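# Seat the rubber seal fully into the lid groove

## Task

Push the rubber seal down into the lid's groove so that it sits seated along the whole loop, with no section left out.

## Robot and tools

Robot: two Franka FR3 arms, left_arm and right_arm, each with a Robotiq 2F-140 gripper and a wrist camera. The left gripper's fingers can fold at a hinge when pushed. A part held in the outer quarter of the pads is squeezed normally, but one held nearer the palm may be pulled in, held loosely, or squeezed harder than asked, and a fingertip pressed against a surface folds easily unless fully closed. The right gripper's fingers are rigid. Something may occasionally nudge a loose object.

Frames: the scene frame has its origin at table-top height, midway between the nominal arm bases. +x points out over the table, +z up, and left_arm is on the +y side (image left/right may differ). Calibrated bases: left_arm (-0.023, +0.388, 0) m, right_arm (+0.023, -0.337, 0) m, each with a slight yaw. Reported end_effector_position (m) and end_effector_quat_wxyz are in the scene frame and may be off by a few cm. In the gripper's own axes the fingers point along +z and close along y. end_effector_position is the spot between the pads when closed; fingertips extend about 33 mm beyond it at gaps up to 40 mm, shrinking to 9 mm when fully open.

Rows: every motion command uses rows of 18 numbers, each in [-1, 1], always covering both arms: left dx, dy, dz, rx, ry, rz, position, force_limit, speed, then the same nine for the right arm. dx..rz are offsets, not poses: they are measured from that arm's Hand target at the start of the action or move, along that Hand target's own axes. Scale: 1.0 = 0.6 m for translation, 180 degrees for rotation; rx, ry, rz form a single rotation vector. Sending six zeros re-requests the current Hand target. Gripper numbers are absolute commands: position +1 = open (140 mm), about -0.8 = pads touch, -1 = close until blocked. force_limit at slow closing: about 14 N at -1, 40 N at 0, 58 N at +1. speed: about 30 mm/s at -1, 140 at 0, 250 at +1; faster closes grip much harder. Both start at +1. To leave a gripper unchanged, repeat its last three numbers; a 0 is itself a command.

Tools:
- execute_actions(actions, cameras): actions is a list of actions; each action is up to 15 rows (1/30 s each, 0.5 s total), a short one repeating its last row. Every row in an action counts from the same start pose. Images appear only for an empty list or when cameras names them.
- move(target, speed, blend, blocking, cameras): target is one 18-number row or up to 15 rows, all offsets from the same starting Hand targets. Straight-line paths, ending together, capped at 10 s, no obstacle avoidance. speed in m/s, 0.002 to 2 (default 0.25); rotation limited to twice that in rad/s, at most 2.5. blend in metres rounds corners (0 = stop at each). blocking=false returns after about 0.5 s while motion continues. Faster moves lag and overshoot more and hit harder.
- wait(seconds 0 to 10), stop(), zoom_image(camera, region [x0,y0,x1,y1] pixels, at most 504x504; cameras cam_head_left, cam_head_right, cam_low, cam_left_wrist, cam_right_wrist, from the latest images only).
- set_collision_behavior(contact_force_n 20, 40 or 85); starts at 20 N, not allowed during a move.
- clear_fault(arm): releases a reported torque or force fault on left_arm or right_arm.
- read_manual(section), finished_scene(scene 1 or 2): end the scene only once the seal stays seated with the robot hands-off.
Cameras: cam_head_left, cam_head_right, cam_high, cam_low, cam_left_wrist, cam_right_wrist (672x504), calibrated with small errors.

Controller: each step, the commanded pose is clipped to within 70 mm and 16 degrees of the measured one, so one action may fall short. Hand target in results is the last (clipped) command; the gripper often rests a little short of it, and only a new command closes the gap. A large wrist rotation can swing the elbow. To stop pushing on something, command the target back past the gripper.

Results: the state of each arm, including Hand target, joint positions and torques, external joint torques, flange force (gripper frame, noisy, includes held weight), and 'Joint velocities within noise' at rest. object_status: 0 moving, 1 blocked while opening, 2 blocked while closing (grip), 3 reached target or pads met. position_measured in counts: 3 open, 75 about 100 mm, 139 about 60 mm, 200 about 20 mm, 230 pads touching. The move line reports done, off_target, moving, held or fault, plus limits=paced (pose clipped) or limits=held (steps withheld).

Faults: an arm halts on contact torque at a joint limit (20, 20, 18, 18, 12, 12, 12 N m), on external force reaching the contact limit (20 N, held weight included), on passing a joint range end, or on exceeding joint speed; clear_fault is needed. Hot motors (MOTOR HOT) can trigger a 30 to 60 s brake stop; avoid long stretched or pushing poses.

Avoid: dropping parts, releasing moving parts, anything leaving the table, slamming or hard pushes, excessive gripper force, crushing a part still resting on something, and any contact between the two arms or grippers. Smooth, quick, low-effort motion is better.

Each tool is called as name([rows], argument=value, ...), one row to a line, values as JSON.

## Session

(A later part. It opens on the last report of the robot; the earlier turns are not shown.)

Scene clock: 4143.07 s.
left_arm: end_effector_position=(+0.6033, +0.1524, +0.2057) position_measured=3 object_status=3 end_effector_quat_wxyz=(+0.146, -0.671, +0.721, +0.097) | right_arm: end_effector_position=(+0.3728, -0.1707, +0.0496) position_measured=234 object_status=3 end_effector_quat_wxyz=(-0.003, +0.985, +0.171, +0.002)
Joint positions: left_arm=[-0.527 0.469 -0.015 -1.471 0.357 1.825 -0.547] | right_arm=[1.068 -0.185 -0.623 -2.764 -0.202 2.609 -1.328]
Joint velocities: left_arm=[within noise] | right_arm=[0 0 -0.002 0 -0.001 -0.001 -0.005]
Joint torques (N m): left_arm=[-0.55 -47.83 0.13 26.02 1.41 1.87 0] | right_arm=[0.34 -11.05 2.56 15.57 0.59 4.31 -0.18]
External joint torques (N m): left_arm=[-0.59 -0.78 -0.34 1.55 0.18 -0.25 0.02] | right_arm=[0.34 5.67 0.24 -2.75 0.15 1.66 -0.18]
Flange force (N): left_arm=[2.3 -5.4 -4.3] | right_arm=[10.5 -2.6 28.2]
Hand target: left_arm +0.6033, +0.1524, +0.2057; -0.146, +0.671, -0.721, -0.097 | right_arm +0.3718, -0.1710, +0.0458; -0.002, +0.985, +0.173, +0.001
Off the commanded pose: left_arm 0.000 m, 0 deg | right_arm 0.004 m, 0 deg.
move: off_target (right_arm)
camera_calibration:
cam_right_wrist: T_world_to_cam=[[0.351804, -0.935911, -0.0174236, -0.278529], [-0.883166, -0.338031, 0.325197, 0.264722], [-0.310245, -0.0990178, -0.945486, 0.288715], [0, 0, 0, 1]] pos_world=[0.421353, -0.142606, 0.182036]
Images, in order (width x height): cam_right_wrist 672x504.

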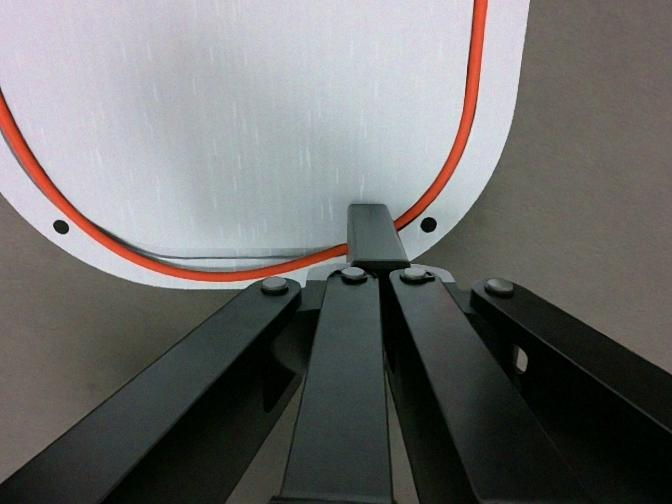

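move([
  [0,0,0,0,0,0,1,1,1, 0.0017,0,-0.0255,0,0,0,-1,-0.8,0.5],
  [0,0,0,0,0,0,1,1,1, -0.0060,-0.0300,-0.0255,0,0,0,-1,-0.8,0.5],
], speed=[0.05,0.08], blend=0, cameras=["cam_right_wrist"])

zoom_image(camera="cam_right_wrist", region=[220, 130, 480, 280])

Scene clock: 4156.33 s.
left_arm: end_effector_position=(+0.6033, +0.1524, +0.2057) position_measured=3 object_status=3 end_effector_quat_wxyz=(+0.146, -0.671, +0.721, +0.097) | right_arm: end_effector_position=(+0.3635, -0.1550, +0.0615) position_measured=234 object_status=3 end_effector_quat_wxyz=(-0.002, +0.984, +0.178, +0.003)
Joint positions: left_arm=[-0.527 0.469 -0.015 -1.471 0.357 1.825 -0.547] | right_arm=[1.061 -0.225 -0.567 -2.764 -0.22 2.569 -1.28]
Joint velocities: left_arm=[within noise] | right_arm=[0.001 0.002 0.001 0.001 0 0 0.006]
Joint torques (N m): left_arm=[-0.53 -47.84 0.13 26.02 1.42 1.87 0.04] | right_arm=[-1.01 -17.14 3.64 18.26 0.62 2.59 0.35]
External joint torques (N m): left_arm=[-0.66 -0.87 -0.4 1.58 0.17 -0.24 0.05] | right_arm=[-1.11 -0.56 0.99 -0.66 0.16 -0.08 0.35]
Flange force (N): left_arm=[2.3 -5.3 -4.4] | right_arm=[-6.6 0.0 -3.9]
Hand target: left_arm +0.6033, +0.1524, +0.2057; -0.146, +0.671, -0.721, -0.097 | right_arm +0.3623, -0.1554, +0.0612; -0.002, +0.985, +0.173, +0.001
Off the commanded pose: left_arm 0.000 m, 0 deg | right_arm 0.001 m, 1 deg.
move: done
camera_calibration:
cam_right_wrist: T_world_to_cam=[[0.365877, -0.930558, -0.0140106, -0.264774], [-0.87897, -0.350463, 0.3234, 0.254635], [-0.305852, -0.10601, -0.946159, 0.29604], [0, 0, 0, 1]] pos_world=[0.411236, -0.125764, 0.194042]
Images, in order (width x height): cam_right_wrist 672x504.

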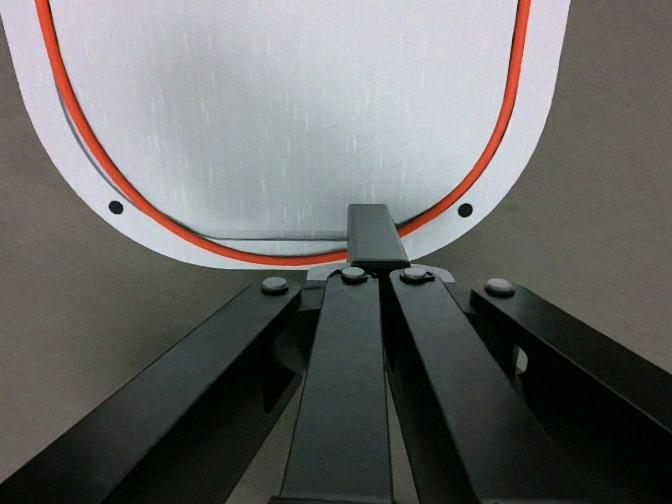

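Scaled by 1.938 from the camera's 672x504 image, which has a finer 960x720 frame.

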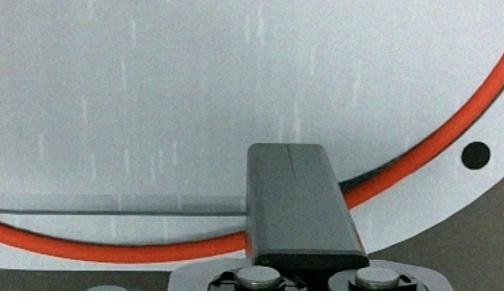

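move([
  [0,0,0,0,0,0,1,1,1, -0.0300,-0.0608,0.001,0,0,0,-1,-0.8,0.5],
], speed=[0.1], cameras=["cam_right_wrist"])

zoom_image(camera="cam_right_wrist", region=[220, 130, 520, 280])

Scene clock: 4185.63 s.
left_arm: end_effector_position=(+0.6033, +0.1524, +0.2057) position_measured=3 object_status=3 end_effector_quat_wxyz=(+0.146, -0.671, +0.721, +0.097) | right_arm: end_effector_position=(+0.3331, -0.1276, +0.0605) position_measured=234 object_status=3 end_effector_quat_wxyz=(-0.001, +0.984, +0.178, +0.001)
Joint positions: left_arm=[-0.527 0.469 -0.015 -1.471 0.357 1.825 -0.547] | right_arm=[1.077 -0.247 -0.48 -2.797 -0.21 2.57 -1.184]
Joint velocities: left_arm=[within noise] | right_arm=[0 0 0 0.001 0.001 0.001 0.007]
Joint torques (N m): left_arm=[-0.48 -47.86 0.18 26.03 1.4 1.88 0.01] | right_arm=[-0.94 -17.24 3.46 18.21 0.62 2.91 0.18]
External joint torques (N m): left_arm=[-0.53 -0.83 -0.3 1.54 0.16 -0.25 0.03] | right_arm=[-0.93 -0.54 1.17 -0.72 0.16 0.24 0.18]
Flange force (N): left_arm=[2.1 -5.3 -4.2] | right_arm=[-5.9 0.4 -2.1]
Hand target: left_arm +0.6033, +0.1524, +0.2057; -0.146, +0.671, -0.721, -0.097 | right_arm +0.3329, -0.1272, +0.0606; -0.002, +0.985, +0.173, +0.001
Off the commanded pose: left_arm 0.000 m, 0 deg | right_arm 0.000 m, 1 deg.
move: done
camera_calibration:
cam_right_wrist: T_world_to_cam=[[0.365805, -0.930604, -0.0127934, -0.228253], [-0.877955, -0.349606, 0.327063, 0.237349], [-0.308839, -0.108409, -0.944916, 0.289313], [0, 0, 0, 1]] pos_world=[0.381229, -0.0980704, 0.192828]
Images, in order (width x height): cam_right_wrist 672x504.

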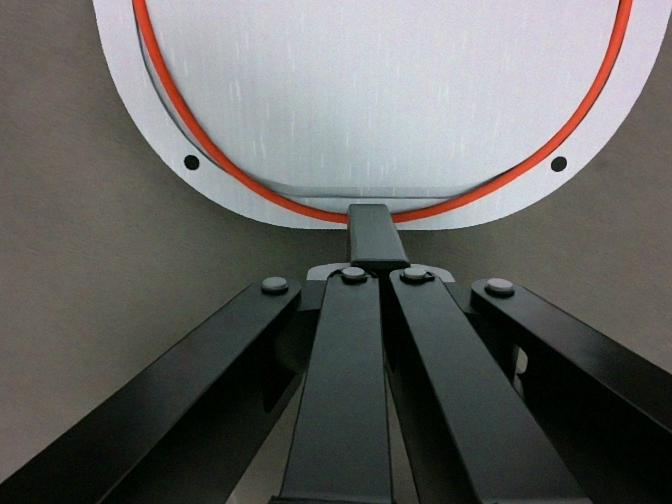

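Scaled by 1.680 from the camera's 672x504 image, which has a finer 960x720 frame.

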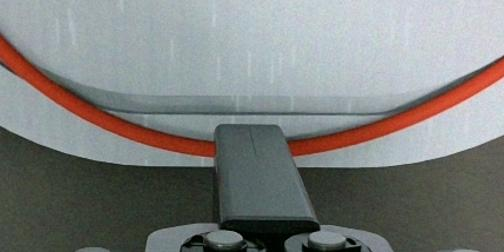

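move([
  [0,0,0,0,0,0,1,1,1, 0,0,0.0070,0,0,0,-1,-0.8,0.5],
  [0,0,0,0,0,0,1,1,1, 0,0,0.0118,0,0,0,-1,-0.8,0.5],
  [0,0,0,0,0,0,1,1,1, 0.0200,-0.004,0.0140,0,0,0,-1,-0.8,0.5],
  [0,0,0,0,0,0,1,1,1, 0.0205,-0.005,0.0185,0,0,0,-1,-0.8,0.5],
], speed=[0.04,0.02,0.015,0.015], blend=0.0005, cameras=["cam_right_wrist"])

zoom_image(camera="cam_right_wrist", region=[220, 130, 520, 280])

Scene clock: 4203.43 s.
left_arm: end_effector_position=(+0.6033, +0.1524, +0.2057) position_measured=3 object_status=3 end_effector_quat_wxyz=(+0.146, -0.671, +0.721, +0.097) | right_arm: end_effector_position=(+0.3469, -0.1201, +0.0529) position_measured=234 object_status=3 end_effector_quat_wxyz=(-0.003, +0.985, +0.170, +0.005)
Joint positions: left_arm=[-0.527 0.469 -0.015 -1.471 0.357 1.825 -0.547] | right_arm=[1.108 -0.181 -0.508 -2.762 -0.167 2.609 -1.204]
Joint velocities: left_arm=[within noise] | right_arm=[0.001 0.002 -0.003 0.001 0.001 0.004 -0.004]
Joint torques (N m): left_arm=[-0.52 -47.87 0.12 26 1.41 1.88 0] | right_arm=[1.22 -15.32 3.69 15.92 1.02 2.91 -0.09]
External joint torques (N m): left_arm=[-0.61 -0.97 -0.39 1.62 0.17 -0.22 0.02] | right_arm=[1.28 2.89 1.88 -2.69 0.58 0.23 -0.09]
Flange force (N): left_arm=[2.2 -5.1 -4.4] | right_arm=[1.5 -5.4 12.6]
Hand target: left_arm +0.6033, +0.1524, +0.2057; -0.146, +0.671, -0.721, -0.097 | right_arm +0.3434, -0.1202, +0.0496; -0.002, +0.985, +0.173, +0.001
Off the commanded pose: left_arm 0.000 m, 0 deg | right_arm 0.005 m, 1 deg.
move: off_target (right_arm)
camera_calibration:
cam_right_wrist: T_world_to_cam=[[0.350771, -0.936307, -0.0170139, -0.221648], [-0.885416, -0.337513, 0.319568, 0.259083], [-0.304956, -0.0970306, -0.947411, 0.287334], [0, 0, 0, 1]] pos_world=[0.394768, -0.0922061, 0.185657]
Images, in order (width x height): cam_right_wrist 672x504.

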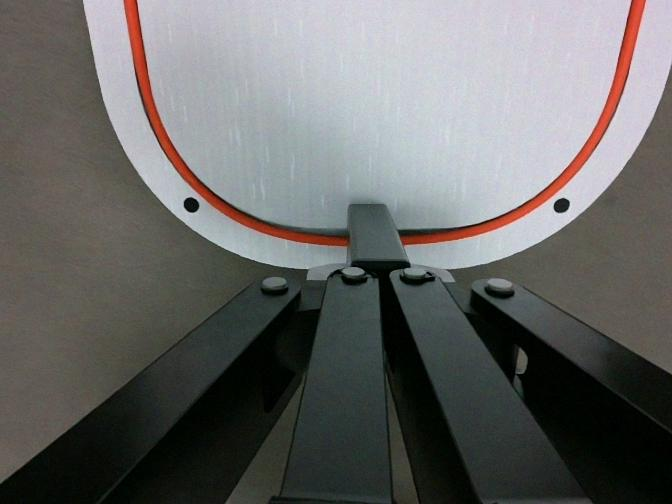

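Scaled by 1.680 from the camera's 672x504 image, which has a finer 960x720 frame.

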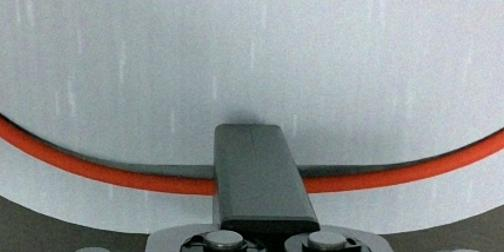

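move([
  [0,0,0,0,0,0,1,1,1, 0.0060,0,0.001,0,0,0,-1,-0.8,0.5],
  [0,0,0,0,0,0,1,1,1, 0.0048,-0.0005,0.0063,0,0,0,-1,-0.8,0.5],
], speed=[0.015,0.015], blend=0.0005, cameras=["cam_right_wrist"])

zoom_image(camera="cam_right_wrist", region=[220, 130, 520, 280])

Scene clock: 4210.40 s.
left_arm: end_effector_position=(+0.6033, +0.1524, +0.2057) position_measured=3 object_status=3 end_effector_quat_wxyz=(+0.146, -0.671, +0.721, +0.097) | right_arm: end_effector_position=(+0.3504, -0.1177, +0.0499) position_measured=234 object_status=3 end_effector_quat_wxyz=(-0.004, +0.985, +0.170, +0.006)
Joint positions: left_arm=[-0.527 0.469 -0.015 -1.471 0.357 1.825 -0.547] | right_arm=[1.119 -0.161 -0.517 -2.754 -0.153 2.624 -1.215]
Joint velocities: left_arm=[within noise] | right_arm=[0 0.001 -0.002 0 0 0.002 -0.006]
Joint torques (N m): left_arm=[-0.51 -47.86 0.15 26.01 1.41 1.88 -0.02] | right_arm=[1.08 -15.22 2.88 15.26 0.96 2.74 -0.15]
External joint torques (N m): left_arm=[-0.53 -0.68 -0.3 1.46 0.17 -0.25 0] | right_arm=[1.1 3.51 1.18 -3.31 0.53 0.03 -0.15]
Flange force (N): left_arm=[2.3 -5.3 -4.0] | right_arm=[1.9 -4.0 14.8]
Hand target: left_arm +0.6033, +0.1524, +0.2057; -0.146, +0.671, -0.721, -0.097 | right_arm +0.3461, -0.1189, +0.0458; -0.002, +0.985, +0.173, +0.001
Off the commanded pose: left_arm 0.000 m, 0 deg | right_arm 0.006 m, 1 deg.
move: off_target (right_arm)
camera_calibration:
cam_right_wrist: T_world_to_cam=[[0.351437, -0.936027, -0.0185673, -0.220766], [-0.885946, -0.338914, 0.316604, 0.264061], [-0.302643, -0.0948166, -0.948376, 0.285299], [0, 0, 0, 1]] pos_world=[0.397872, -0.0900983, 0.182869]
Images, in order (width x height): cam_right_wrist 672x504.

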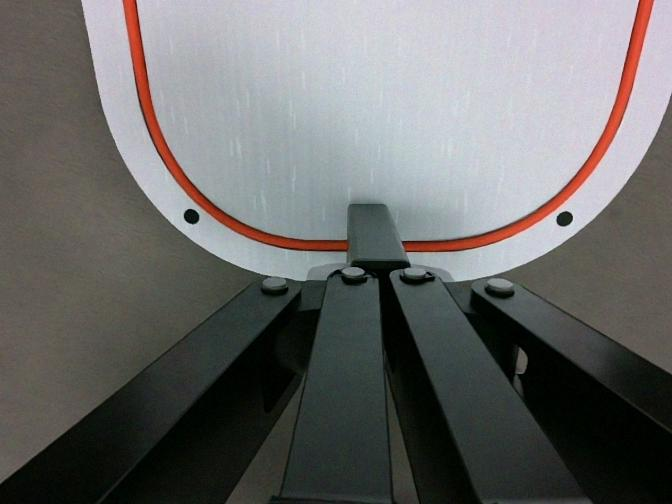

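Scaled by 1.680 from the camera's 672x504 image, which has a finer 960x720 frame.

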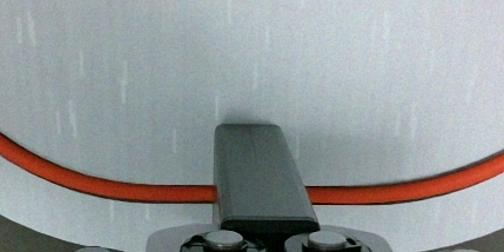

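move([
  [0,0,0,0,0,0,1,1,1, 0.0074,0.0005,-0.0252,0,0,0,-1,-0.8,0.5],
  [0,0,0,0,0,0,1,1,1, 0.0055,0.0305,-0.0252,0,0,0,-1,-0.8,0.5],
], speed=[0.05,0.08], blend=0, cameras=["cam_right_wrist"])

zoom_image(camera="cam_right_wrist", region=[120, 130, 350, 280])

zoom_image(camera="cam_right_wrist", region=[340, 130, 570, 280])

Scene clock: 4221.10 s.
left_arm: end_effector_position=(+0.6033, +0.1524, +0.2057) position_measured=3 object_status=3 end_effector_quat_wxyz=(+0.146, -0.671, +0.721, +0.097) | right_arm: end_effector_position=(+0.3562, -0.1338, +0.0612) position_measured=234 object_status=3 end_effector_quat_wxyz=(-0.003, +0.986, +0.169, +0.002)
Joint positions: left_arm=[-0.527 0.469 -0.015 -1.471 0.357 1.825 -0.547] | right_arm=[1.087 -0.207 -0.532 -2.752 -0.186 2.572 -1.232]
Joint velocities: left_arm=[within noise] | right_arm=[-0.001 0.001 0 0 -0.001 -0.001 -0.007]
Joint torques (N m): left_arm=[-0.51 -47.92 0.16 26.01 1.41 1.87 0.04] | right_arm=[-0.58 -18.25 2.53 18.31 -0.01 2.51 -0.22]
External joint torques (N m): left_arm=[-0.62 -0.81 -0.36 1.49 0.17 -0.26 0.06] | right_arm=[-0.57 -0.6 0.28 -0.82 -0.47 -0.19 -0.22]
Flange force (N): left_arm=[2.2 -5.1 -4.2] | right_arm=[-5.8 2.3 -3.4]
Hand target: left_arm +0.6033, +0.1524, +0.2057; -0.146, +0.671, -0.721, -0.097 | right_arm +0.3554, -0.1350, +0.0609; -0.002, +0.985, +0.173, +0.001
Off the commanded pose: left_arm 0.000 m, 0 deg | right_arm 0.002 m, 0 deg.
move: done
camera_calibration:
cam_right_wrist: T_world_to_cam=[[0.349785, -0.936676, -0.0170047, -0.237327], [-0.884379, -0.336135, 0.323863, 0.259472], [-0.30907, -0.0982437, -0.945951, 0.297912], [0, 0, 0, 1]] pos_world=[0.40456, -0.105813, 0.193741]
Images, in order (width x height): cam_right_wrist 672x504.

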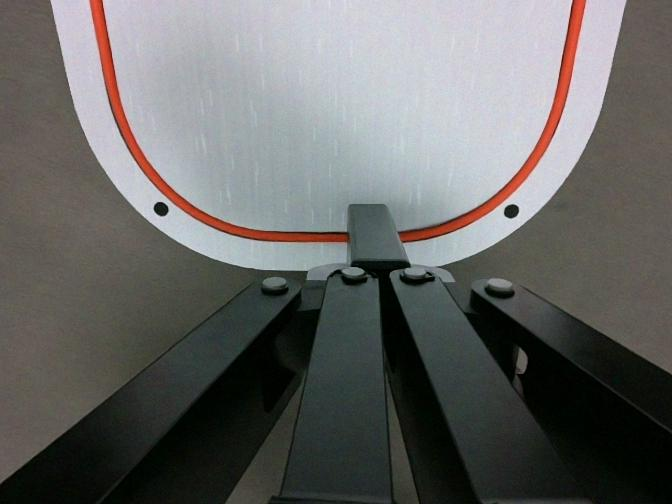

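Scaled by 2.191 from the camera's 672x504 image, which has a finer 960x720 frame.

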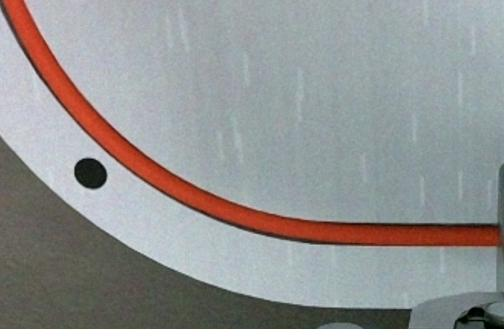

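Scaled by 2.191 from the camera's 672x504 image, which has a finer 960x720 frame.

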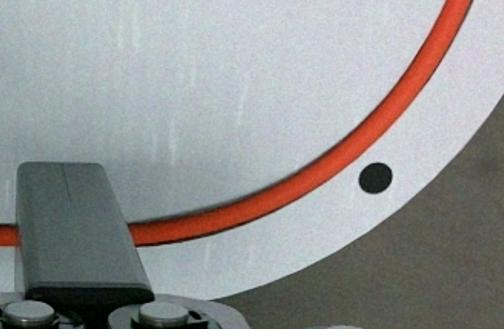

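move([
  [0,0,0,0,0,0,1,1,1, -0.0045,0.002,0.0107,0,0,0,-1,-0.8,0.5],
  [0,0,0,0,0,0,1,1,1, -0.0045,0.002,0.0150,0,0,0,-1,-0.8,0.5],
  [0,0,0,0,0,0,1,1,1, -0.0025,0.002,0.0195,0,0,0,-1,-0.8,0.5],
  [0,0,0,0,0,0,1,1,1, -0.0030,0.001,0.0252,0,0,0,-1,-0.8,0.5],
], speed=[0.04,0.02,0.015,0.015], blend=0.0005, cameras=["cam_right_wrist"])

zoom_image(camera="cam_right_wrist", region=[340, 130, 570, 280])

Scene clock: 4231.87 s.
left_arm: end_effector_position=(+0.6033, +0.1524, +0.2057) position_measured=3 object_status=3 end_effector_quat_wxyz=(+0.146, -0.671, +0.721, +0.097) | right_arm: end_effector_position=(+0.3555, -0.1354, +0.0496) position_measured=234 object_status=3 end_effector_quat_wxyz=(-0.004, +0.985, +0.171, +0.003)
Joint positions: left_arm=[-0.527 0.469 -0.015 -1.471 0.357 1.825 -0.547] | right_arm=[1.101 -0.174 -0.549 -2.763 -0.172 2.615 -1.249]
Joint velocities: left_arm=[within noise] | right_arm=[0.003 0.002 -0.001 0 0.001 0.003 -0.005]
Joint torques (N m): left_arm=[-0.53 -47.84 0.15 26.05 1.42 1.89 0.03] | right_arm=[1.06 -13.11 1.94 15.76 0.6 3.82 -0.11]
External joint torques (N m): left_arm=[-0.53 -0.95 -0.3 1.64 0.19 -0.23 0.05] | right_arm=[1.08 4.89 0 -2.79 0.17 1.12 -0.11]
Flange force (N): left_arm=[2.1 -5.4 -4.4] | right_arm=[7.9 -3.5 23.6]
Hand target: left_arm +0.6033, +0.1524, +0.2057; -0.146, +0.671, -0.721, -0.097 | right_arm +0.3539, -0.1361, +0.0458; -0.002, +0.985, +0.173, +0.001
Off the commanded pose: left_arm 0.000 m, 0 deg | right_arm 0.004 m, 0 deg.
move: off_target (right_arm)
camera_calibration:
cam_right_wrist: T_world_to_cam=[[0.352398, -0.935682, -0.0177435, -0.239543], [-0.883656, -0.338927, 0.322925, 0.26153], [-0.308169, -0.098119, -0.946258, 0.286338], [0, 0, 0, 1]] pos_world=[0.403757, -0.107402, 0.182245]
Images, in order (width x height): cam_right_wrist 672x504.

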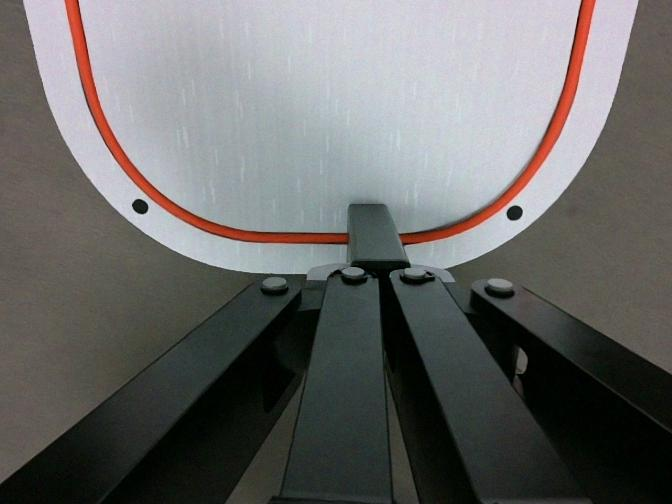

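Scaled by 2.191 from the camera's 672x504 image, which has a finer 960x720 frame.

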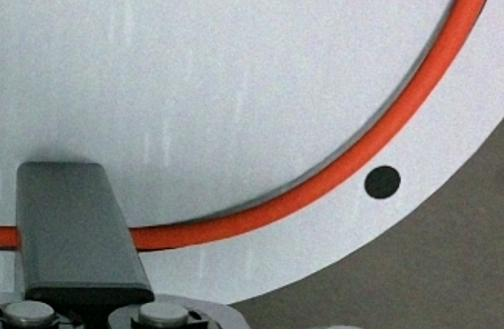

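move([
  [0,0,0,0,0,0,1,1,1, 0.0029,0,-0.0252,0,0,0,-1,-0.8,0.5],
  [0,0,0,0,0,0,1,1,1, 0.0005,0.0300,-0.0252,0,0,0,-1,-0.8,0.5],
], speed=[0.05,0.08], blend=0, cameras=["cam_right_wrist"])

zoom_image(camera="cam_right_wrist", region=[290, 100, 520, 270])

Scene clock: 4243.77 s.
left_arm: end_effector_position=(+0.6033, +0.1524, +0.2057) position_measured=3 object_status=3 end_effector_quat_wxyz=(+0.146, -0.671, +0.721, +0.097) | right_arm: end_effector_position=(+0.3612, -0.1518, +0.0612) position_measured=234 object_status=3 end_effector_quat_wxyz=(-0.003, +0.986, +0.170, +0.002)
Joint positions: left_arm=[-0.527 0.469 -0.015 -1.471 0.357 1.825 -0.547] | right_arm=[1.062 -0.225 -0.559 -2.766 -0.212 2.571 -1.261]
Joint velocities: left_arm=[within noise] | right_arm=[0 0.001 0.001 0 -0.001 0 -0.005]
Joint torques (N m): left_arm=[-0.53 -47.85 0.12 26.01 1.41 1.89 0.01] | right_arm=[-0.59 -17.35 2.86 18.24 0.04 2.51 -0.05]
External joint torques (N m): left_arm=[-0.49 -0.6 -0.29 1.43 0.17 -0.25 0.03] | right_arm=[-0.6 -0.55 0.32 -0.82 -0.43 -0.19 -0.05]
Flange force (N): left_arm=[2.3 -5.5 -3.9] | right_arm=[-6.3 1.7 -3.6]
Hand target: left_arm +0.6033, +0.1524, +0.2057; -0.146, +0.671, -0.721, -0.097 | right_arm +0.3603, -0.1530, +0.0608; -0.002, +0.985, +0.173, +0.001
Off the commanded pose: left_arm 0.000 m, 0 deg | right_arm 0.002 m, 0 deg.
move: done
camera_calibration:
cam_right_wrist: T_world_to_cam=[[0.349795, -0.936672, -0.0169717, -0.255946], [-0.884406, -0.336144, 0.32378, 0.257869], [-0.30898, -0.0982467, -0.94598, 0.297658], [0, 0, 0, 1]] pos_world=[0.40956, -0.123813, 0.193741]
Images, in order (width x height): cam_right_wrist 672x504.

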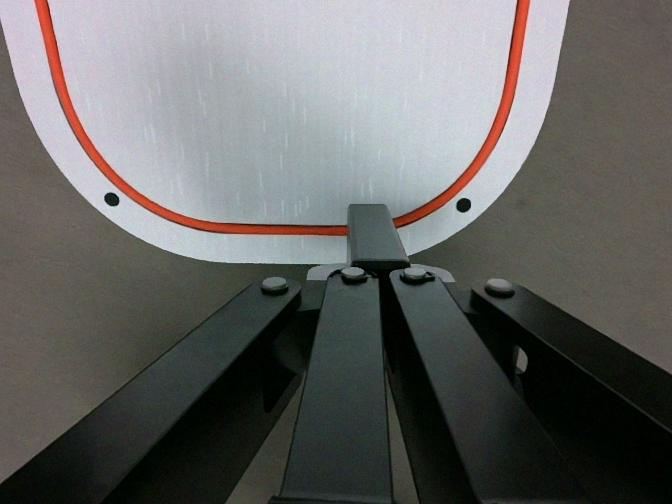

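Scaled by 2.191 from the camera's 672x504 image, which has a finer 960x720 frame.

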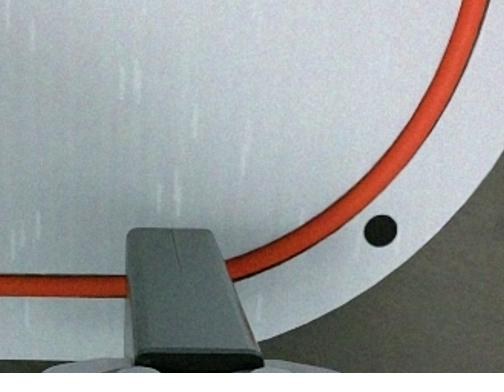

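move([
  [0,0,0,0,0,0,1,1,1, -0.0020,0,0.0107,0,0,0,-1,-0.8,0.5],
  [0,0,0,0,0,0,1,1,1, -0.0020,0,0.0150,0,0,0,-1,-0.8,0.5],
  [0,0,0,0,0,0,1,1,1, -0.0020,0,0.0195,0,0,0,-1,-0.8,0.5],
  [0,0,0,0,0,0,1,1,1, -0.0040,-0.0005,0.0252,0,0,0,-1,-0.8,0.5],
  [0,0,0,0,0,0,1,1,1, -0.0005,0,0.0,0,0,0,-1,-0.8,0.5],
  [0,0,0,0,0,0,1,1,1, 0.0120,0.0290,0.0,0,0,0,-1,-0.8,0.5],
], speed=[0.04,0.02,0.015,0.015,0.04,0.08], blend=[0.0005,0.0005,0.0005,0,0,0], cameras=["cam_right_wrist"])

zoom_image(camera="cam_right_wrist", region=[270, 100, 500, 270])

Scene clock: 4256.17 s.
left_arm: end_effector_position=(+0.6033, +0.1524, +0.2057) position_measured=3 object_status=3 end_effector_quat_wxyz=(+0.146, -0.671, +0.721, +0.097) | right_arm: end_effector_position=(+0.3731, -0.1664, +0.0611) position_measured=234 object_status=3 end_effector_quat_wxyz=(-0.004, +0.986, +0.169, +0.002)
Joint positions: left_arm=[-0.527 0.469 -0.015 -1.471 0.357 1.825 -0.547] | right_arm=[1.055 -0.217 -0.599 -2.753 -0.215 2.569 -1.306]
Joint velocities: left_arm=[within noise] | right_arm=[-0.001 0 0.001 -0.001 0.001 0 -0.006]
Joint torques (N m): left_arm=[-0.54 -47.87 0.17 26.03 1.41 1.87 0.01] | right_arm=[-0.23 -16.1 2.93 19.21 0.08 2.51 -0.26]
External joint torques (N m): left_arm=[-0.54 -0.56 -0.28 1.4 0.16 -0.27 0.02] | right_arm=[-0.31 0.56 0.22 0.22 -0.38 -0.18 -0.26]
Flange force (N): left_arm=[2.4 -5.5 -3.9] | right_arm=[1.2 0.6 0.2]
Hand target: left_arm +0.6033, +0.1524, +0.2057; -0.146, +0.671, -0.721, -0.097 | right_arm +0.3730, -0.1669, +0.0608; -0.002, +0.985, +0.173, +0.001
Off the commanded pose: left_arm 0.000 m, 0 deg | right_arm 0.001 m, 1 deg.
move: done
camera_calibration:
cam_right_wrist: T_world_to_cam=[[0.348394, -0.937169, -0.0183339, -0.273258], [-0.884689, -0.335222, 0.323961, 0.263808], [-0.309752, -0.0966462, -0.945893, 0.300472], [0, 0, 0, 1]] pos_world=[0.421661, -0.138615, 0.193741]
Images, in order (width x height): cam_right_wrist 672x504.

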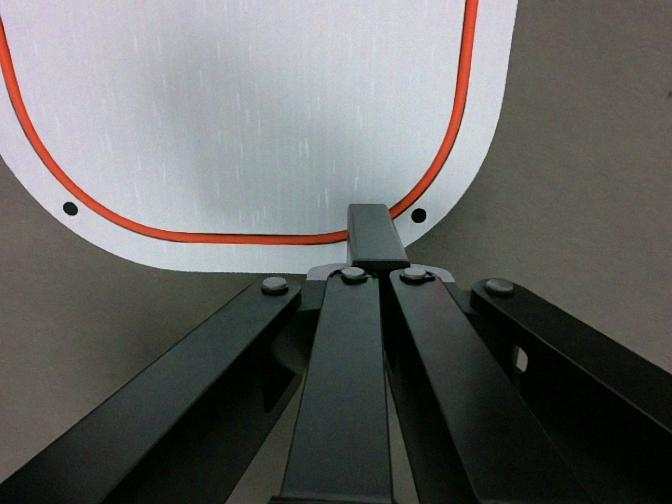

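Scaled by 2.191 from the camera's 672x504 image, which has a finer 960x720 frame.

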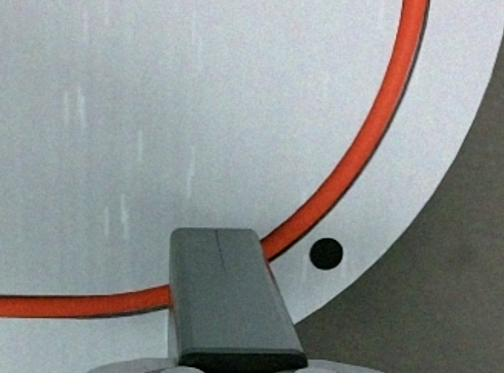

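move([
  [0,0,0,0,0,0,1,1,1, -0.0010,0,0.0107,0,0,0,-1,-0.8,0.5],
  [0,0,0,0,0,0,1,1,1, -0.0020,-0.0005,0.0150,0,0,0,-1,-0.8,0.5],
  [0,0,0,0,0,0,1,1,1, -0.0030,-0.001,0.0195,0,0,0,-1,-0.8,0.5],
  [0,0,0,0,0,0,1,1,1, -0.0055,-0.0015,0.0250,0,0,0,-1,-0.8,0.5],
  [0,0,0,0,0,0,1,1,1, -0.0010,0,0.0,0,0,0,-1,-0.8,0.5],
  [0,0,0,0,0,0,1,1,1, 0.0150,0.0282,0.0,0,0,0.05,-1,-0.8,0.5],
], speed=[0.04,0.02,0.015,0.015,0.04,0.08], blend=[0.0005,0.0005,0.0005,0,0,0], cameras=["cam_right_wrist"])

zoom_image(camera="cam_right_wrist", region=[270, 100, 500, 270])

Scene clock: 4273.93 s.
left_arm: end_effector_position=(+0.6033, +0.1524, +0.2057) position_measured=3 object_status=3 end_effector_quat_wxyz=(+0.146, -0.671, +0.721, +0.097) | right_arm: end_effector_position=(+0.3874, -0.1793, +0.0610) position_measured=234 object_status=3 end_effector_quat_wxyz=(-0.002, +0.995, +0.100, +0.002)
Joint positions: left_arm=[-0.527 0.469 -0.015 -1.471 0.357 1.825 -0.547] | right_arm=[1.018 -0.191 -0.6 -2.73 -0.194 2.569 -1.225]
Joint velocities: left_arm=[within noise] | right_arm=[0 0 0 0.001 0.001 0.001 0.008]
Joint torques (N m): left_arm=[-0.53 -47.89 0.14 25.99 1.41 1.87 0.01] | right_arm=[-0.93 -16.85 3.5 19.22 0.61 2.55 0.39]
External joint torques (N m): left_arm=[-0.64 -1.16 -0.39 1.66 0.17 -0.23 0.03] | right_arm=[-0.98 0.49 1.05 0.14 0.15 -0.14 0.39]
Flange force (N): left_arm=[1.9 -4.8 -4.6] | right_arm=[-1.0 -1.2 -1.2]
Hand target: left_arm +0.6033, +0.1524, +0.2057; -0.146, +0.671, -0.721, -0.097 | right_arm +0.3873, -0.1798, +0.0608; -0.002, +0.995, +0.096, +0.001
Off the commanded pose: left_arm 0.000 m, 0 deg | right_arm 0.001 m, 1 deg.
move: done
camera_calibration:
cam_right_wrist: T_world_to_cam=[[0.215981, -0.976263, -0.0161927, -0.246151], [-0.922494, -0.209463, 0.324239, 0.309321], [-0.319934, -0.0550917, -0.945837, 0.314874], [0, 0, 0, 1]] pos_world=[0.43925, -0.15817, 0.193539]
Images, in order (width x height): cam_right_wrist 672x504.

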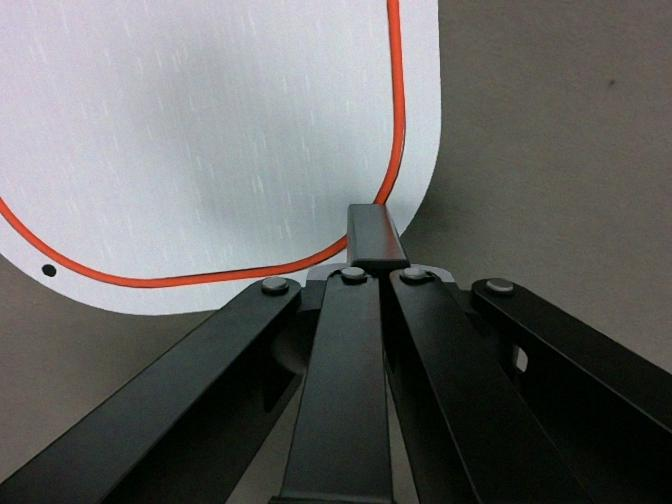

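Scaled by 2.191 from the camera's 672x504 image, which has a finer 960x720 frame.

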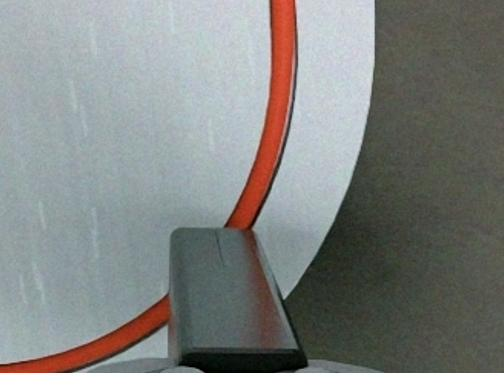

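move([
  [0,0,0,0,0,0,1,1,1, 0,0.0005,0.0107,0,0,0,-1,-0.8,0.5],
  [0,0,0,0,0,0,1,1,1, -0.001,0.001,0.0150,0,0,0,-1,-0.8,0.5],
  [0,0,0,0,0,0,1,1,1, -0.0030,0.0020,0.0195,0,0,0,-1,-0.8,0.5],
  [0,0,0,0,0,0,1,1,1, -0.0060,0.0010,0.0250,0,0,0,-1,-0.8,0.5],
  [0,0,0,0,0,0,1,1,1, -0.0005,0.0005,0.0,0,0,0,-1,-0.8,0.5],
  [0,0,0,0,0,0,1,1,1, 0.0273,0.0168,0.0,0,0,0,-1,-0.8,0.5],
], speed=[0.04,0.02,0.015,0.015,0.04,0.08], blend=[0.0005,0.0005,0.0005,0,0,0], cameras=["cam_right_wrist"])

zoom_image(camera="cam_right_wrist", region=[240, 60, 470, 270])

Scene clock: 4297.17 s.
left_arm: end_effector_position=(+0.6033, +0.1524, +0.2057) position_measured=3 object_status=3 end_effector_quat_wxyz=(+0.146, -0.671, +0.721, +0.097) | right_arm: end_effector_position=(+0.4057, -0.1866, +0.0611) position_measured=234 object_status=3 end_effector_quat_wxyz=(-0.002, +0.996, +0.094, +0.003)
Joint positions: left_arm=[-0.527 0.469 -0.015 -1.471 0.357 1.825 -0.547] | right_arm=[1.029 -0.15 -0.637 -2.688 -0.159 2.568 -1.27]
Joint velocities: left_arm=[within noise] | right_arm=[0 -0.001 0 0.001 0 0 -0.007]
Joint torques (N m): left_arm=[-0.52 -47.81 0.13 26 1.39 1.88 0.03] | right_arm=[-0.19 -17.76 2.36 19.41 0.62 2.51 -0.13]
External joint torques (N m): left_arm=[-0.66 -0.72 -0.42 1.5 0.15 -0.24 0.05] | right_arm=[-0.13 0.44 0.35 0.18 0.14 -0.17 -0.13]
Flange force (N): left_arm=[2.4 -5.4 -4.2] | right_arm=[2.3 -0.6 1.0]
Hand target: left_arm +0.6033, +0.1524, +0.2057; -0.146, +0.671, -0.721, -0.097 | right_arm +0.4053, -0.1865, +0.0608; -0.002, +0.995, +0.096, +0.001
Off the commanded pose: left_arm 0.000 m, 0 deg | right_arm 0.001 m, 0 deg.
move: done
camera_calibration:
cam_right_wrist: T_world_to_cam=[[0.20269, -0.979119, -0.0155607, -0.25242], [-0.925492, -0.196733, 0.323669, 0.328303], [-0.319972, -0.0512032, -0.946043, 0.32116], [0, 0, 0, 1]] pos_world=[0.457767, -0.166117, 0.193641]
Images, in order (width x height): cam_right_wrist 672x504.

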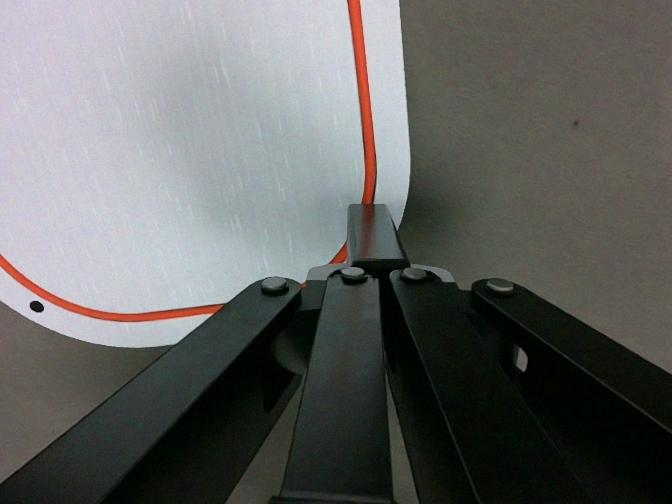

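Scaled by 2.191 from the camera's 672x504 image, which has a finer 960x720 frame.

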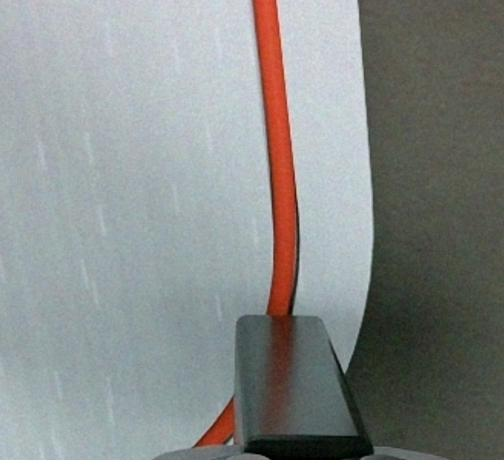

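move([
  [0,0,0,0,0,0,1,1,1, 0,0.0005,0.0107,0,0,0,-1,-0.8,0.5],
  [0,0,0,0,0,0,1,1,1, -0.001,0.001,0.0150,0,0,0,-1,-0.8,0.5],
  [0,0,0,0,0,0,1,1,1, -0.0025,0.0020,0.0195,0,0,0,-1,-0.8,0.5],
  [0,0,0,0,0,0,1,1,1, -0.0050,0.0010,0.0250,0,0,0,-1,-0.8,0.5],
  [0,0,0,0,0,0,1,1,1, -0.0005,0.0005,0.0,0,0,0,-1,-0.8,0.5],
  [0,0,0,0,0,0,1,1,1, -0.0665,-0.2150,-0.02,0,0,0,-1,-0.8,0.5],
], speed=[0.04,0.02,0.015,0.015,0.04,0.12], blend=[0.0005,0.0005,0.0005,0,0,0], cameras=["cam_right_wrist"])

zoom_image(camera="cam_right_wrist", region=[240, 60, 470, 270])

Scene clock: 4317.43 s.
left_arm: end_effector_position=(+0.6033, +0.1524, +0.2057) position_measured=3 object_status=3 end_effector_quat_wxyz=(+0.146, -0.671, +0.721, +0.097) | right_arm: end_effector_position=(+0.3417, -0.0671, +0.0735) position_measured=234 object_status=3 end_effector_quat_wxyz=(-0.003, +0.995, +0.100, +0.002)
Joint positions: left_arm=[-0.527 0.469 -0.015 -1.471 0.357 1.825 -0.547] | right_arm=[1.13 -0.148 -0.398 -2.663 -0.097 2.531 -0.998]
Joint velocities: left_arm=[within noise] | right_arm=[0 0.001 0 0 0.001 0 0.006]
Joint torques (N m): left_arm=[-0.52 -47.88 0.15 26 1.41 1.88 0.01] | right_arm=[-0.91 -20.88 2.41 20.1 0.41 2.51 0.31]
External joint torques (N m): left_arm=[-0.42 -0.88 -0.21 1.54 0.18 -0.24 0.03] | right_arm=[-0.93 0.27 1.08 0.22 -0.06 -0.16 0.31]
Flange force (N): left_arm=[1.9 -5.1 -4.1] | right_arm=[-0.5 -1.0 -1.1]
Hand target: left_arm +0.6033, +0.1524, +0.2057; -0.146, +0.671, -0.721, -0.097 | right_arm +0.3415, -0.0675, +0.0732; -0.002, +0.995, +0.096, +0.001
Off the commanded pose: left_arm 0.000 m, 0 deg | right_arm 0.001 m, 1 deg.
move: done
camera_calibration:
cam_right_wrist: T_world_to_cam=[[0.215045, -0.976456, -0.0170183, -0.126207], [-0.922674, -0.20885, 0.324122, 0.286662], [-0.320045, -0.0539985, -0.945862, 0.318441], [0, 0, 0, 1]] pos_world=[0.393551, -0.0461715, 0.20614]
Images, in order (width x height): cam_right_wrist 672x504.

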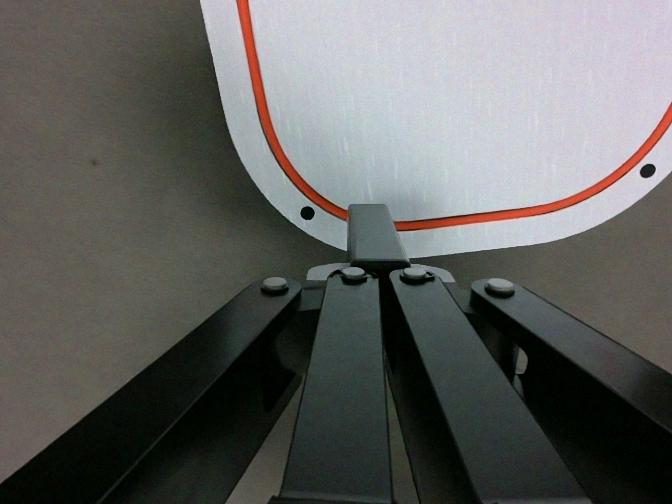

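Scaled by 2.191 from the camera's 672x504 image, which has a finer 960x720 frame.

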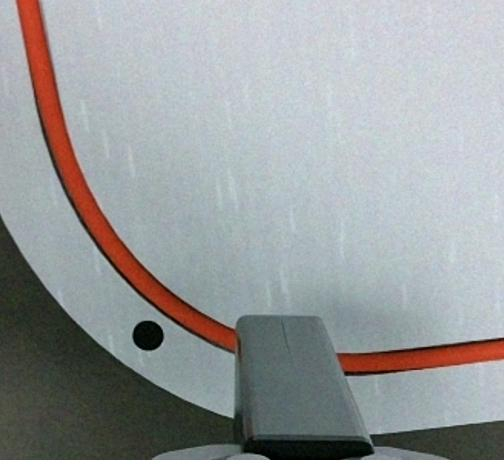

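move([
  [0,0,0,0,0,0,1,1,1, 0,0,0.0310,0,0,0,-1,-0.8,0.5],
  [0,0,0,0,0,0,1,1,1, -0.0010,0,0.0353,0,0,0,-1,-0.8,0.5],
  [0,0,0,0,0,0,1,1,1, -0.0025,-0.0005,0.0395,0,0,0,-1,-0.8,0.5],
  [0,0,0,0,0,0,1,1,1, -0.0058,-0.0012,0.0457,0,0,0,-1,-0.8,0.5],
  [0,0,0,0,0,0,1,1,1, -0.0010,-0.0002,0.02,0,0,0,-1,-0.8,0.5],
  [0,0,0,0,0,0,1,1,1, 0.0140,-0.0287,0.02,0,0,0.12,-1,-0.8,0.5],
], speed=[0.05,0.02,0.015,0.015,0.04,0.08], blend=[0.0005,0.0005,0.0005,0,0,0], cameras=["cam_right_wrist"])

zoom_image(camera="cam_right_wrist", region=[240, 60, 470, 270])

Scene clock: 4342.27 s.
left_arm: end_effector_position=(+0.6033, +0.1524, +0.2057) position_measured=3 object_status=3 end_effector_quat_wxyz=(+0.146, -0.671, +0.721, +0.097) | right_arm: end_effector_position=(+0.3466, -0.0484, +0.0617) position_measured=234 object_status=3 end_effector_quat_wxyz=(-0.004, +0.996, -0.089, +0.002)
Joint positions: left_arm=[-0.527 0.469 -0.015 -1.471 0.357 1.825 -0.547] | right_arm=[1.119 -0.068 -0.354 -2.619 -0.038 2.562 -0.637]
Joint velocities: left_arm=[within noise] | right_arm=[-0.001 0 -0.001 0.001 -0.001 0 0.004]
Joint torques (N m): left_arm=[-0.56 -47.87 0.15 26.01 1.4 1.89 0.03] | right_arm=[-0.62 -23.55 1.42 19.75 0.31 2.49 0.21]
External joint torques (N m): left_arm=[-0.53 -0.64 -0.28 1.44 0.16 -0.25 0.04] | right_arm=[-0.67 0.33 0.81 0.12 -0.13 -0.19 0.22]
Flange force (N): left_arm=[2.2 -5.4 -4.0] | right_arm=[-0.2 -1.0 -0.4]
Hand target: left_arm +0.6033, +0.1524, +0.2057; -0.146, +0.671, -0.721, -0.097 | right_arm +0.3465, -0.0490, +0.0613; -0.002, +0.996, -0.093, +0.001
Off the commanded pose: left_arm 0.000 m, 0 deg | right_arm 0.001 m, 0 deg.
move: done
camera_calibration:
cam_right_wrist: T_world_to_cam=[[-0.161461, -0.986691, -0.0192833, 0.020862], [-0.933618, 0.146386, 0.327, 0.319809], [-0.319825, 0.070801, -0.944828, 0.315725], [0, 0, 0, 1]] pos_world=[0.402925, -0.0485849, 0.19413]
Images, in order (width x height): cam_right_wrist 672x504.

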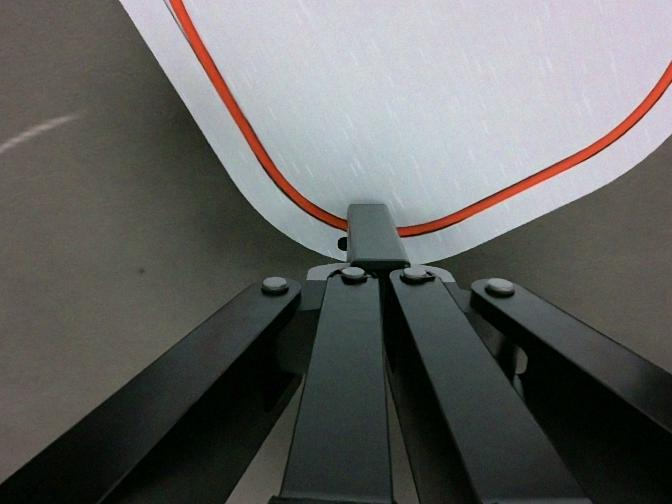

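Scaled by 2.191 from the camera's 672x504 image, which has a finer 960x720 frame.

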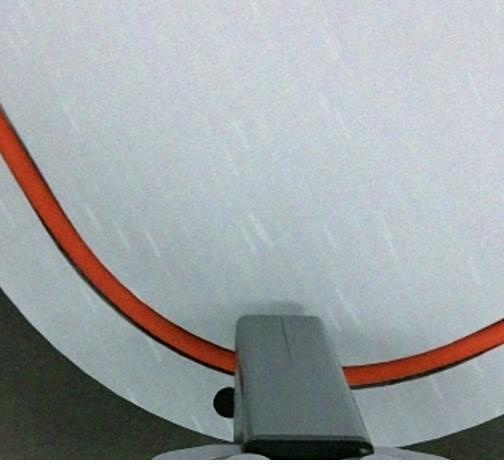

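move([
  [0,0,0,0,0,0,1,1,1, 0,0,0.0110,0,0,0,-1,-0.8,0.5],
  [0,0,0,0,0,0,1,1,1, -0.0010,0,0.0155,0,0,0,-1,-0.8,0.5],
  [0,0,0,0,0,0,1,1,1, -0.0025,0,0.0197,0,0,0,-1,-0.8,0.5],
  [0,0,0,0,0,0,1,1,1, -0.0058,0.0003,0.0257,0,0,0,-1,-0.8,0.5],
  [0,0,0,0,0,0,1,1,1, -0.0010,0,0.0,0,0,0,-1,-0.8,0.5],
  [0,0,0,0,0,0,1,1,1, 0.0140,-0.0284,0.0,0,0,0.111,-1,-0.8,0.5],
], speed=[0.05,0.02,0.015,0.015,0.04,0.08], blend=[0.0005,0.0005,0.0005,0,0,0], cameras=["cam_right_wrist"])

zoom_image(camera="cam_right_wrist", region=[180, 60, 470, 270])

Scene clock: 4361.90 s.
left_arm: end_effector_position=(+0.6033, +0.1524, +0.2057) position_measured=3 object_status=3 end_effector_quat_wxyz=(+0.146, -0.671, +0.721, +0.097) | right_arm: end_effector_position=(+0.3586, -0.0339, +0.0618) position_measured=234 object_status=3 end_effector_quat_wxyz=(-0.004, +0.965, -0.261, +0.001)
Joint positions: left_arm=[-0.527 0.469 -0.015 -1.471 0.357 1.825 -0.547] | right_arm=[1.119 -0.017 -0.343 -2.559 -0.006 2.55 -0.303]
Joint velocities: left_arm=[within noise] | right_arm=[0.001 0 -0.003 0 0 0.001 0.006]
Joint torques (N m): left_arm=[-0.54 -47.86 0.1 26.02 1.41 1.89 0.04] | right_arm=[-0.56 -25.53 1.23 19.92 0.31 2.46 0.31]
External joint torques (N m): left_arm=[-0.49 -0.83 -0.3 1.54 0.17 -0.24 0.05] | right_arm=[-0.56 0.19 1.09 0.2 -0.12 -0.18 0.32]
Flange force (N): left_arm=[2.1 -5.3 -4.2] | right_arm=[-1.1 -1.1 -0.7]
Hand target: left_arm +0.6033, +0.1524, +0.2057; -0.146, +0.671, -0.721, -0.097 | right_arm +0.3579, -0.0338, +0.0614; -0.002, +0.965, -0.264, +0.000
Off the commanded pose: left_arm 0.000 m, 0 deg | right_arm 0.001 m, 0 deg.
move: done
camera_calibration:
cam_right_wrist: T_world_to_cam=[[-0.489947, -0.87153, -0.0196825, 0.158945], [-0.826256, 0.45706, 0.329236, 0.300736], [-0.277943, 0.177571, -0.944042, 0.307197], [0, 0, 0, 1]] pos_world=[0.411743, -0.0534785, 0.194122]
Images, in order (width x height): cam_right_wrist 672x504.

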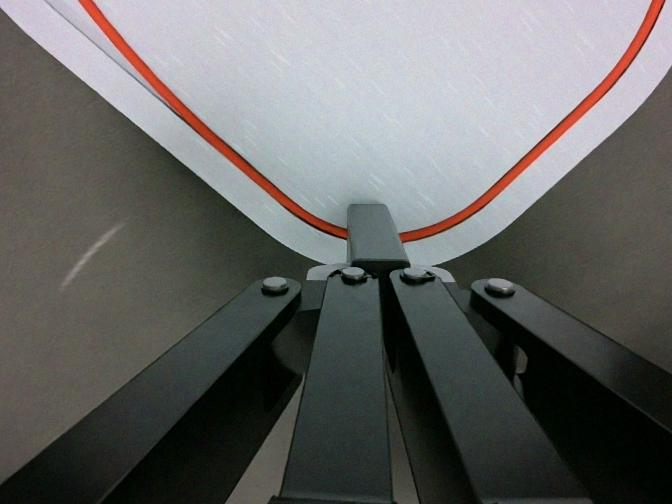

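Scaled by 1.738 from the camera's 672x504 image, which has a finer 960x720 frame.

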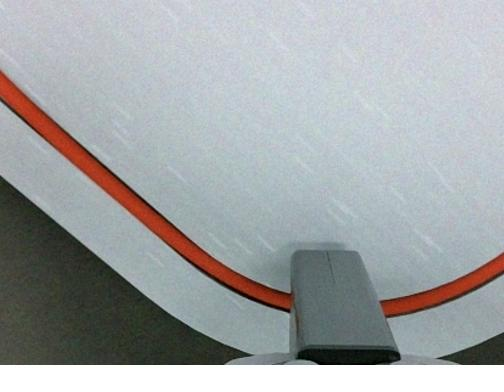

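move([
  [0,0,0,0,0,0,1,1,1, 0,0,0.0112,0,0,0,-1,-0.8,0.5],
  [0,0,0,0,0,0,1,1,1, -0.0010,0.0005,0.0157,0,0,0,-1,-0.8,0.5],
  [0,0,0,0,0,0,1,1,1, -0.0025,0.001,0.0199,0,0,0,-1,-0.8,0.5],
  [0,0,0,0,0,0,1,1,1, -0.0052,0.0019,0.0260,0,0,0,-1,-0.8,0.5],
  [0,0,0,0,0,0,1,1,1, -0.0010,0,0.0,0,0,0,-1,-0.8,0.5],
  [0,0,0,0,0,0,1,1,1, 0.0122,-0.0258,0.0,0,0,0.165,-1,-0.8,0.5],
], speed=[0.05,0.02,0.015,0.015,0.04,0.08], blend=[0.0005,0.0005,0.0005,0,0,0], cameras=["cam_right_wrist"])

zoom_image(camera="cam_right_wrist", region=[180, 130, 500, 290])

Scene clock: 4383.77 s.
left_arm: end_effector_position=(+0.6033, +0.1524, +0.2057) position_measured=3 object_status=3 end_effector_quat_wxyz=(+0.146, -0.671, +0.721, +0.097) | right_arm: end_effector_position=(+0.3726, -0.0240, +0.0619) position_measured=234 object_status=3 end_effector_quat_wxyz=(-0.004, +0.866, -0.500, +0.000)
Joint positions: left_arm=[-0.527 0.469 -0.015 -1.471 0.357 1.825 -0.547] | right_arm=[1.119 0.028 -0.345 -2.503 0.021 2.537 0.19]
Joint velocities: left_arm=[within noise] | right_arm=[0 0 0.001 0 0 0.001 0.006]
Joint torques (N m): left_arm=[-0.53 -47.84 0.17 26.02 1.4 1.89 0.05] | right_arm=[-0.55 -27.17 0.45 20.09 0.32 2.42 0.25]
External joint torques (N m): left_arm=[-0.47 -0.75 -0.23 1.5 0.17 -0.24 0.06] | right_arm=[-0.52 0.13 0.72 0.25 -0.11 -0.16 0.25]
Flange force (N): left_arm=[2.1 -5.4 -4.1] | right_arm=[-0.9 -0.8 -0.5]
Hand target: left_arm +0.6033, +0.1524, +0.2057; -0.146, +0.671, -0.721, -0.097 | right_arm +0.3721, -0.0242, +0.0614; -0.003, +0.865, -0.502, +0.000
Off the commanded pose: left_arm 0.000 m, 0 deg | right_arm 0.001 m, 0 deg.
move: done
camera_calibration:
cam_right_wrist: T_world_to_cam=[[-0.857267, -0.51453, -0.0187876, 0.319665], [-0.490603, 0.805242, 0.333006, 0.190805], [-0.156213, 0.294692, -0.942737, 0.26682], [0, 0, 0, 1]] pos_world=[0.409329, -0.0677969, 0.194008]
Images, in order (width x height): cam_right_wrist 672x504.

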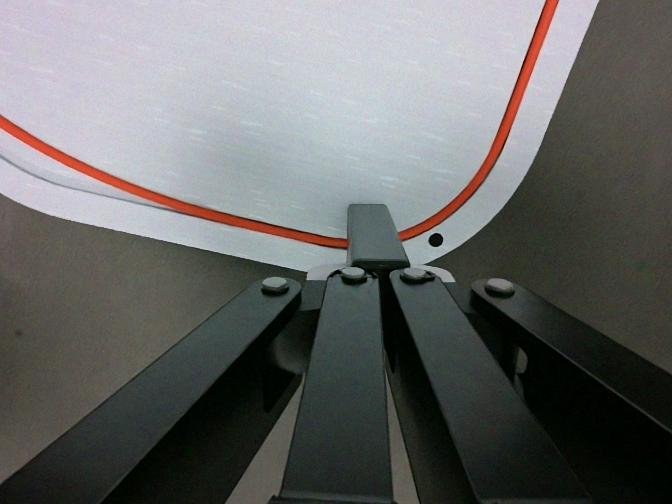

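Scaled by 1.575 from the camera's 672x504 image, which has a finer 960x720 frame.

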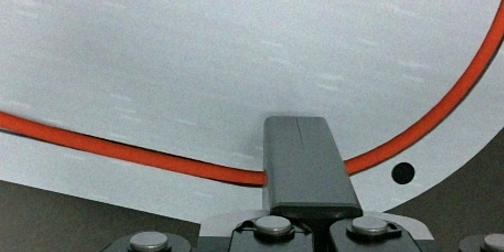

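move([
  [0,0,0,0,0,0,1,1,1, -0.0080,0,0.0112,0,0,0,-1,-0.8,0.5],
  [0,0,0,0,0,0,1,1,1, -0.0080,0.001,0.0157,0,0,0,-1,-0.8,0.5],
  [0,0,0,0,0,0,1,1,1, -0.0085,0.002,0.0199,0,0,0,-1,-0.8,0.5],
  [0,0,0,0,0,0,1,1,1, -0.0098,0.0040,0.0260,0,0,0,-1,-0.8,0.5],
  [0,0,0,0,0,0,1,1,1, -0.0080,0,0.0,0,0,0,-1,-0.8,0.5],
  [0,0,0,0,0,0,1,1,1, -0.0017,-0.0327,0.0,0,0,0.063,-1,-0.8,0.5],
], speed=[0.05,0.02,0.015,0.015,0.04,0.08], blend=[0.0005,0.0005,0.0005,0,0,0], cameras=["cam_right_wrist"])

zoom_image(camera="cam_right_wrist", region=[180, 130, 500, 290])

Scene clock: 4402.63 s.
left_arm: end_effector_position=(+0.6033, +0.1524, +0.2057) position_measured=3 object_status=3 end_effector_quat_wxyz=(+0.146, -0.671, +0.721, +0.097) | right_arm: end_effector_position=(+0.3893, -0.0137, +0.0620) position_measured=234 object_status=3 end_effector_quat_wxyz=(-0.004, +0.813, -0.582, +0.000)
Joint positions: left_arm=[-0.527 0.469 -0.015 -1.471 0.357 1.825 -0.547] | right_arm=[1.123 0.08 -0.354 -2.438 0.05 2.52 0.36]
Joint velocities: left_arm=[within noise] | right_arm=[0.001 0 0 0.001 -0.001 0 0.007]
Joint torques (N m): left_arm=[-0.53 -47.86 0.16 26.01 1.4 1.88 0.02] | right_arm=[-0.48 -29.05 -0.06 20.36 0.4 2.4 0.4]
External joint torques (N m): left_arm=[-0.66 -0.84 -0.38 1.53 0.16 -0.24 0.04] | right_arm=[-0.53 0.06 0.63 0.29 -0.04 -0.16 0.4]
Flange force (N): left_arm=[2.2 -5.1 -4.2] | right_arm=[-1.2 -0.7 -0.6]
Hand target: left_arm +0.6033, +0.1524, +0.2057; -0.146, +0.671, -0.721, -0.097 | right_arm +0.3887, -0.0136, +0.0615; -0.002, +0.811, -0.585, +0.000
Off the commanded pose: left_arm 0.000 m, 0 deg | right_arm 0.001 m, 0 deg.
move: done
camera_calibration:
cam_right_wrist: T_world_to_cam=[[-0.941275, -0.337148, -0.0182564, 0.374503], [-0.32366, 0.885578, 0.333159, 0.126742], [-0.0961564, 0.319503, -0.942694, 0.243446], [0, 0, 0, 1]] pos_world=[0.41694, -0.0637589, 0.194107]
Images, in order (width x height): cam_right_wrist 672x504.

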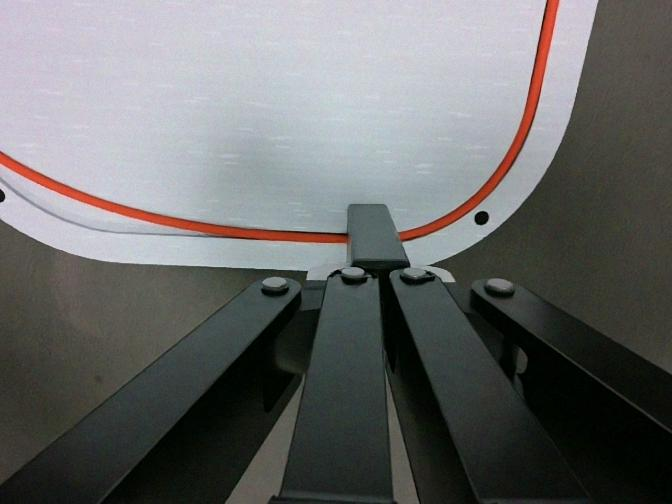

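Scaled by 1.575 from the camera's 672x504 image, which has a finer 960x720 frame.

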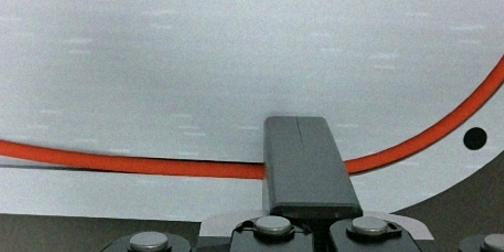

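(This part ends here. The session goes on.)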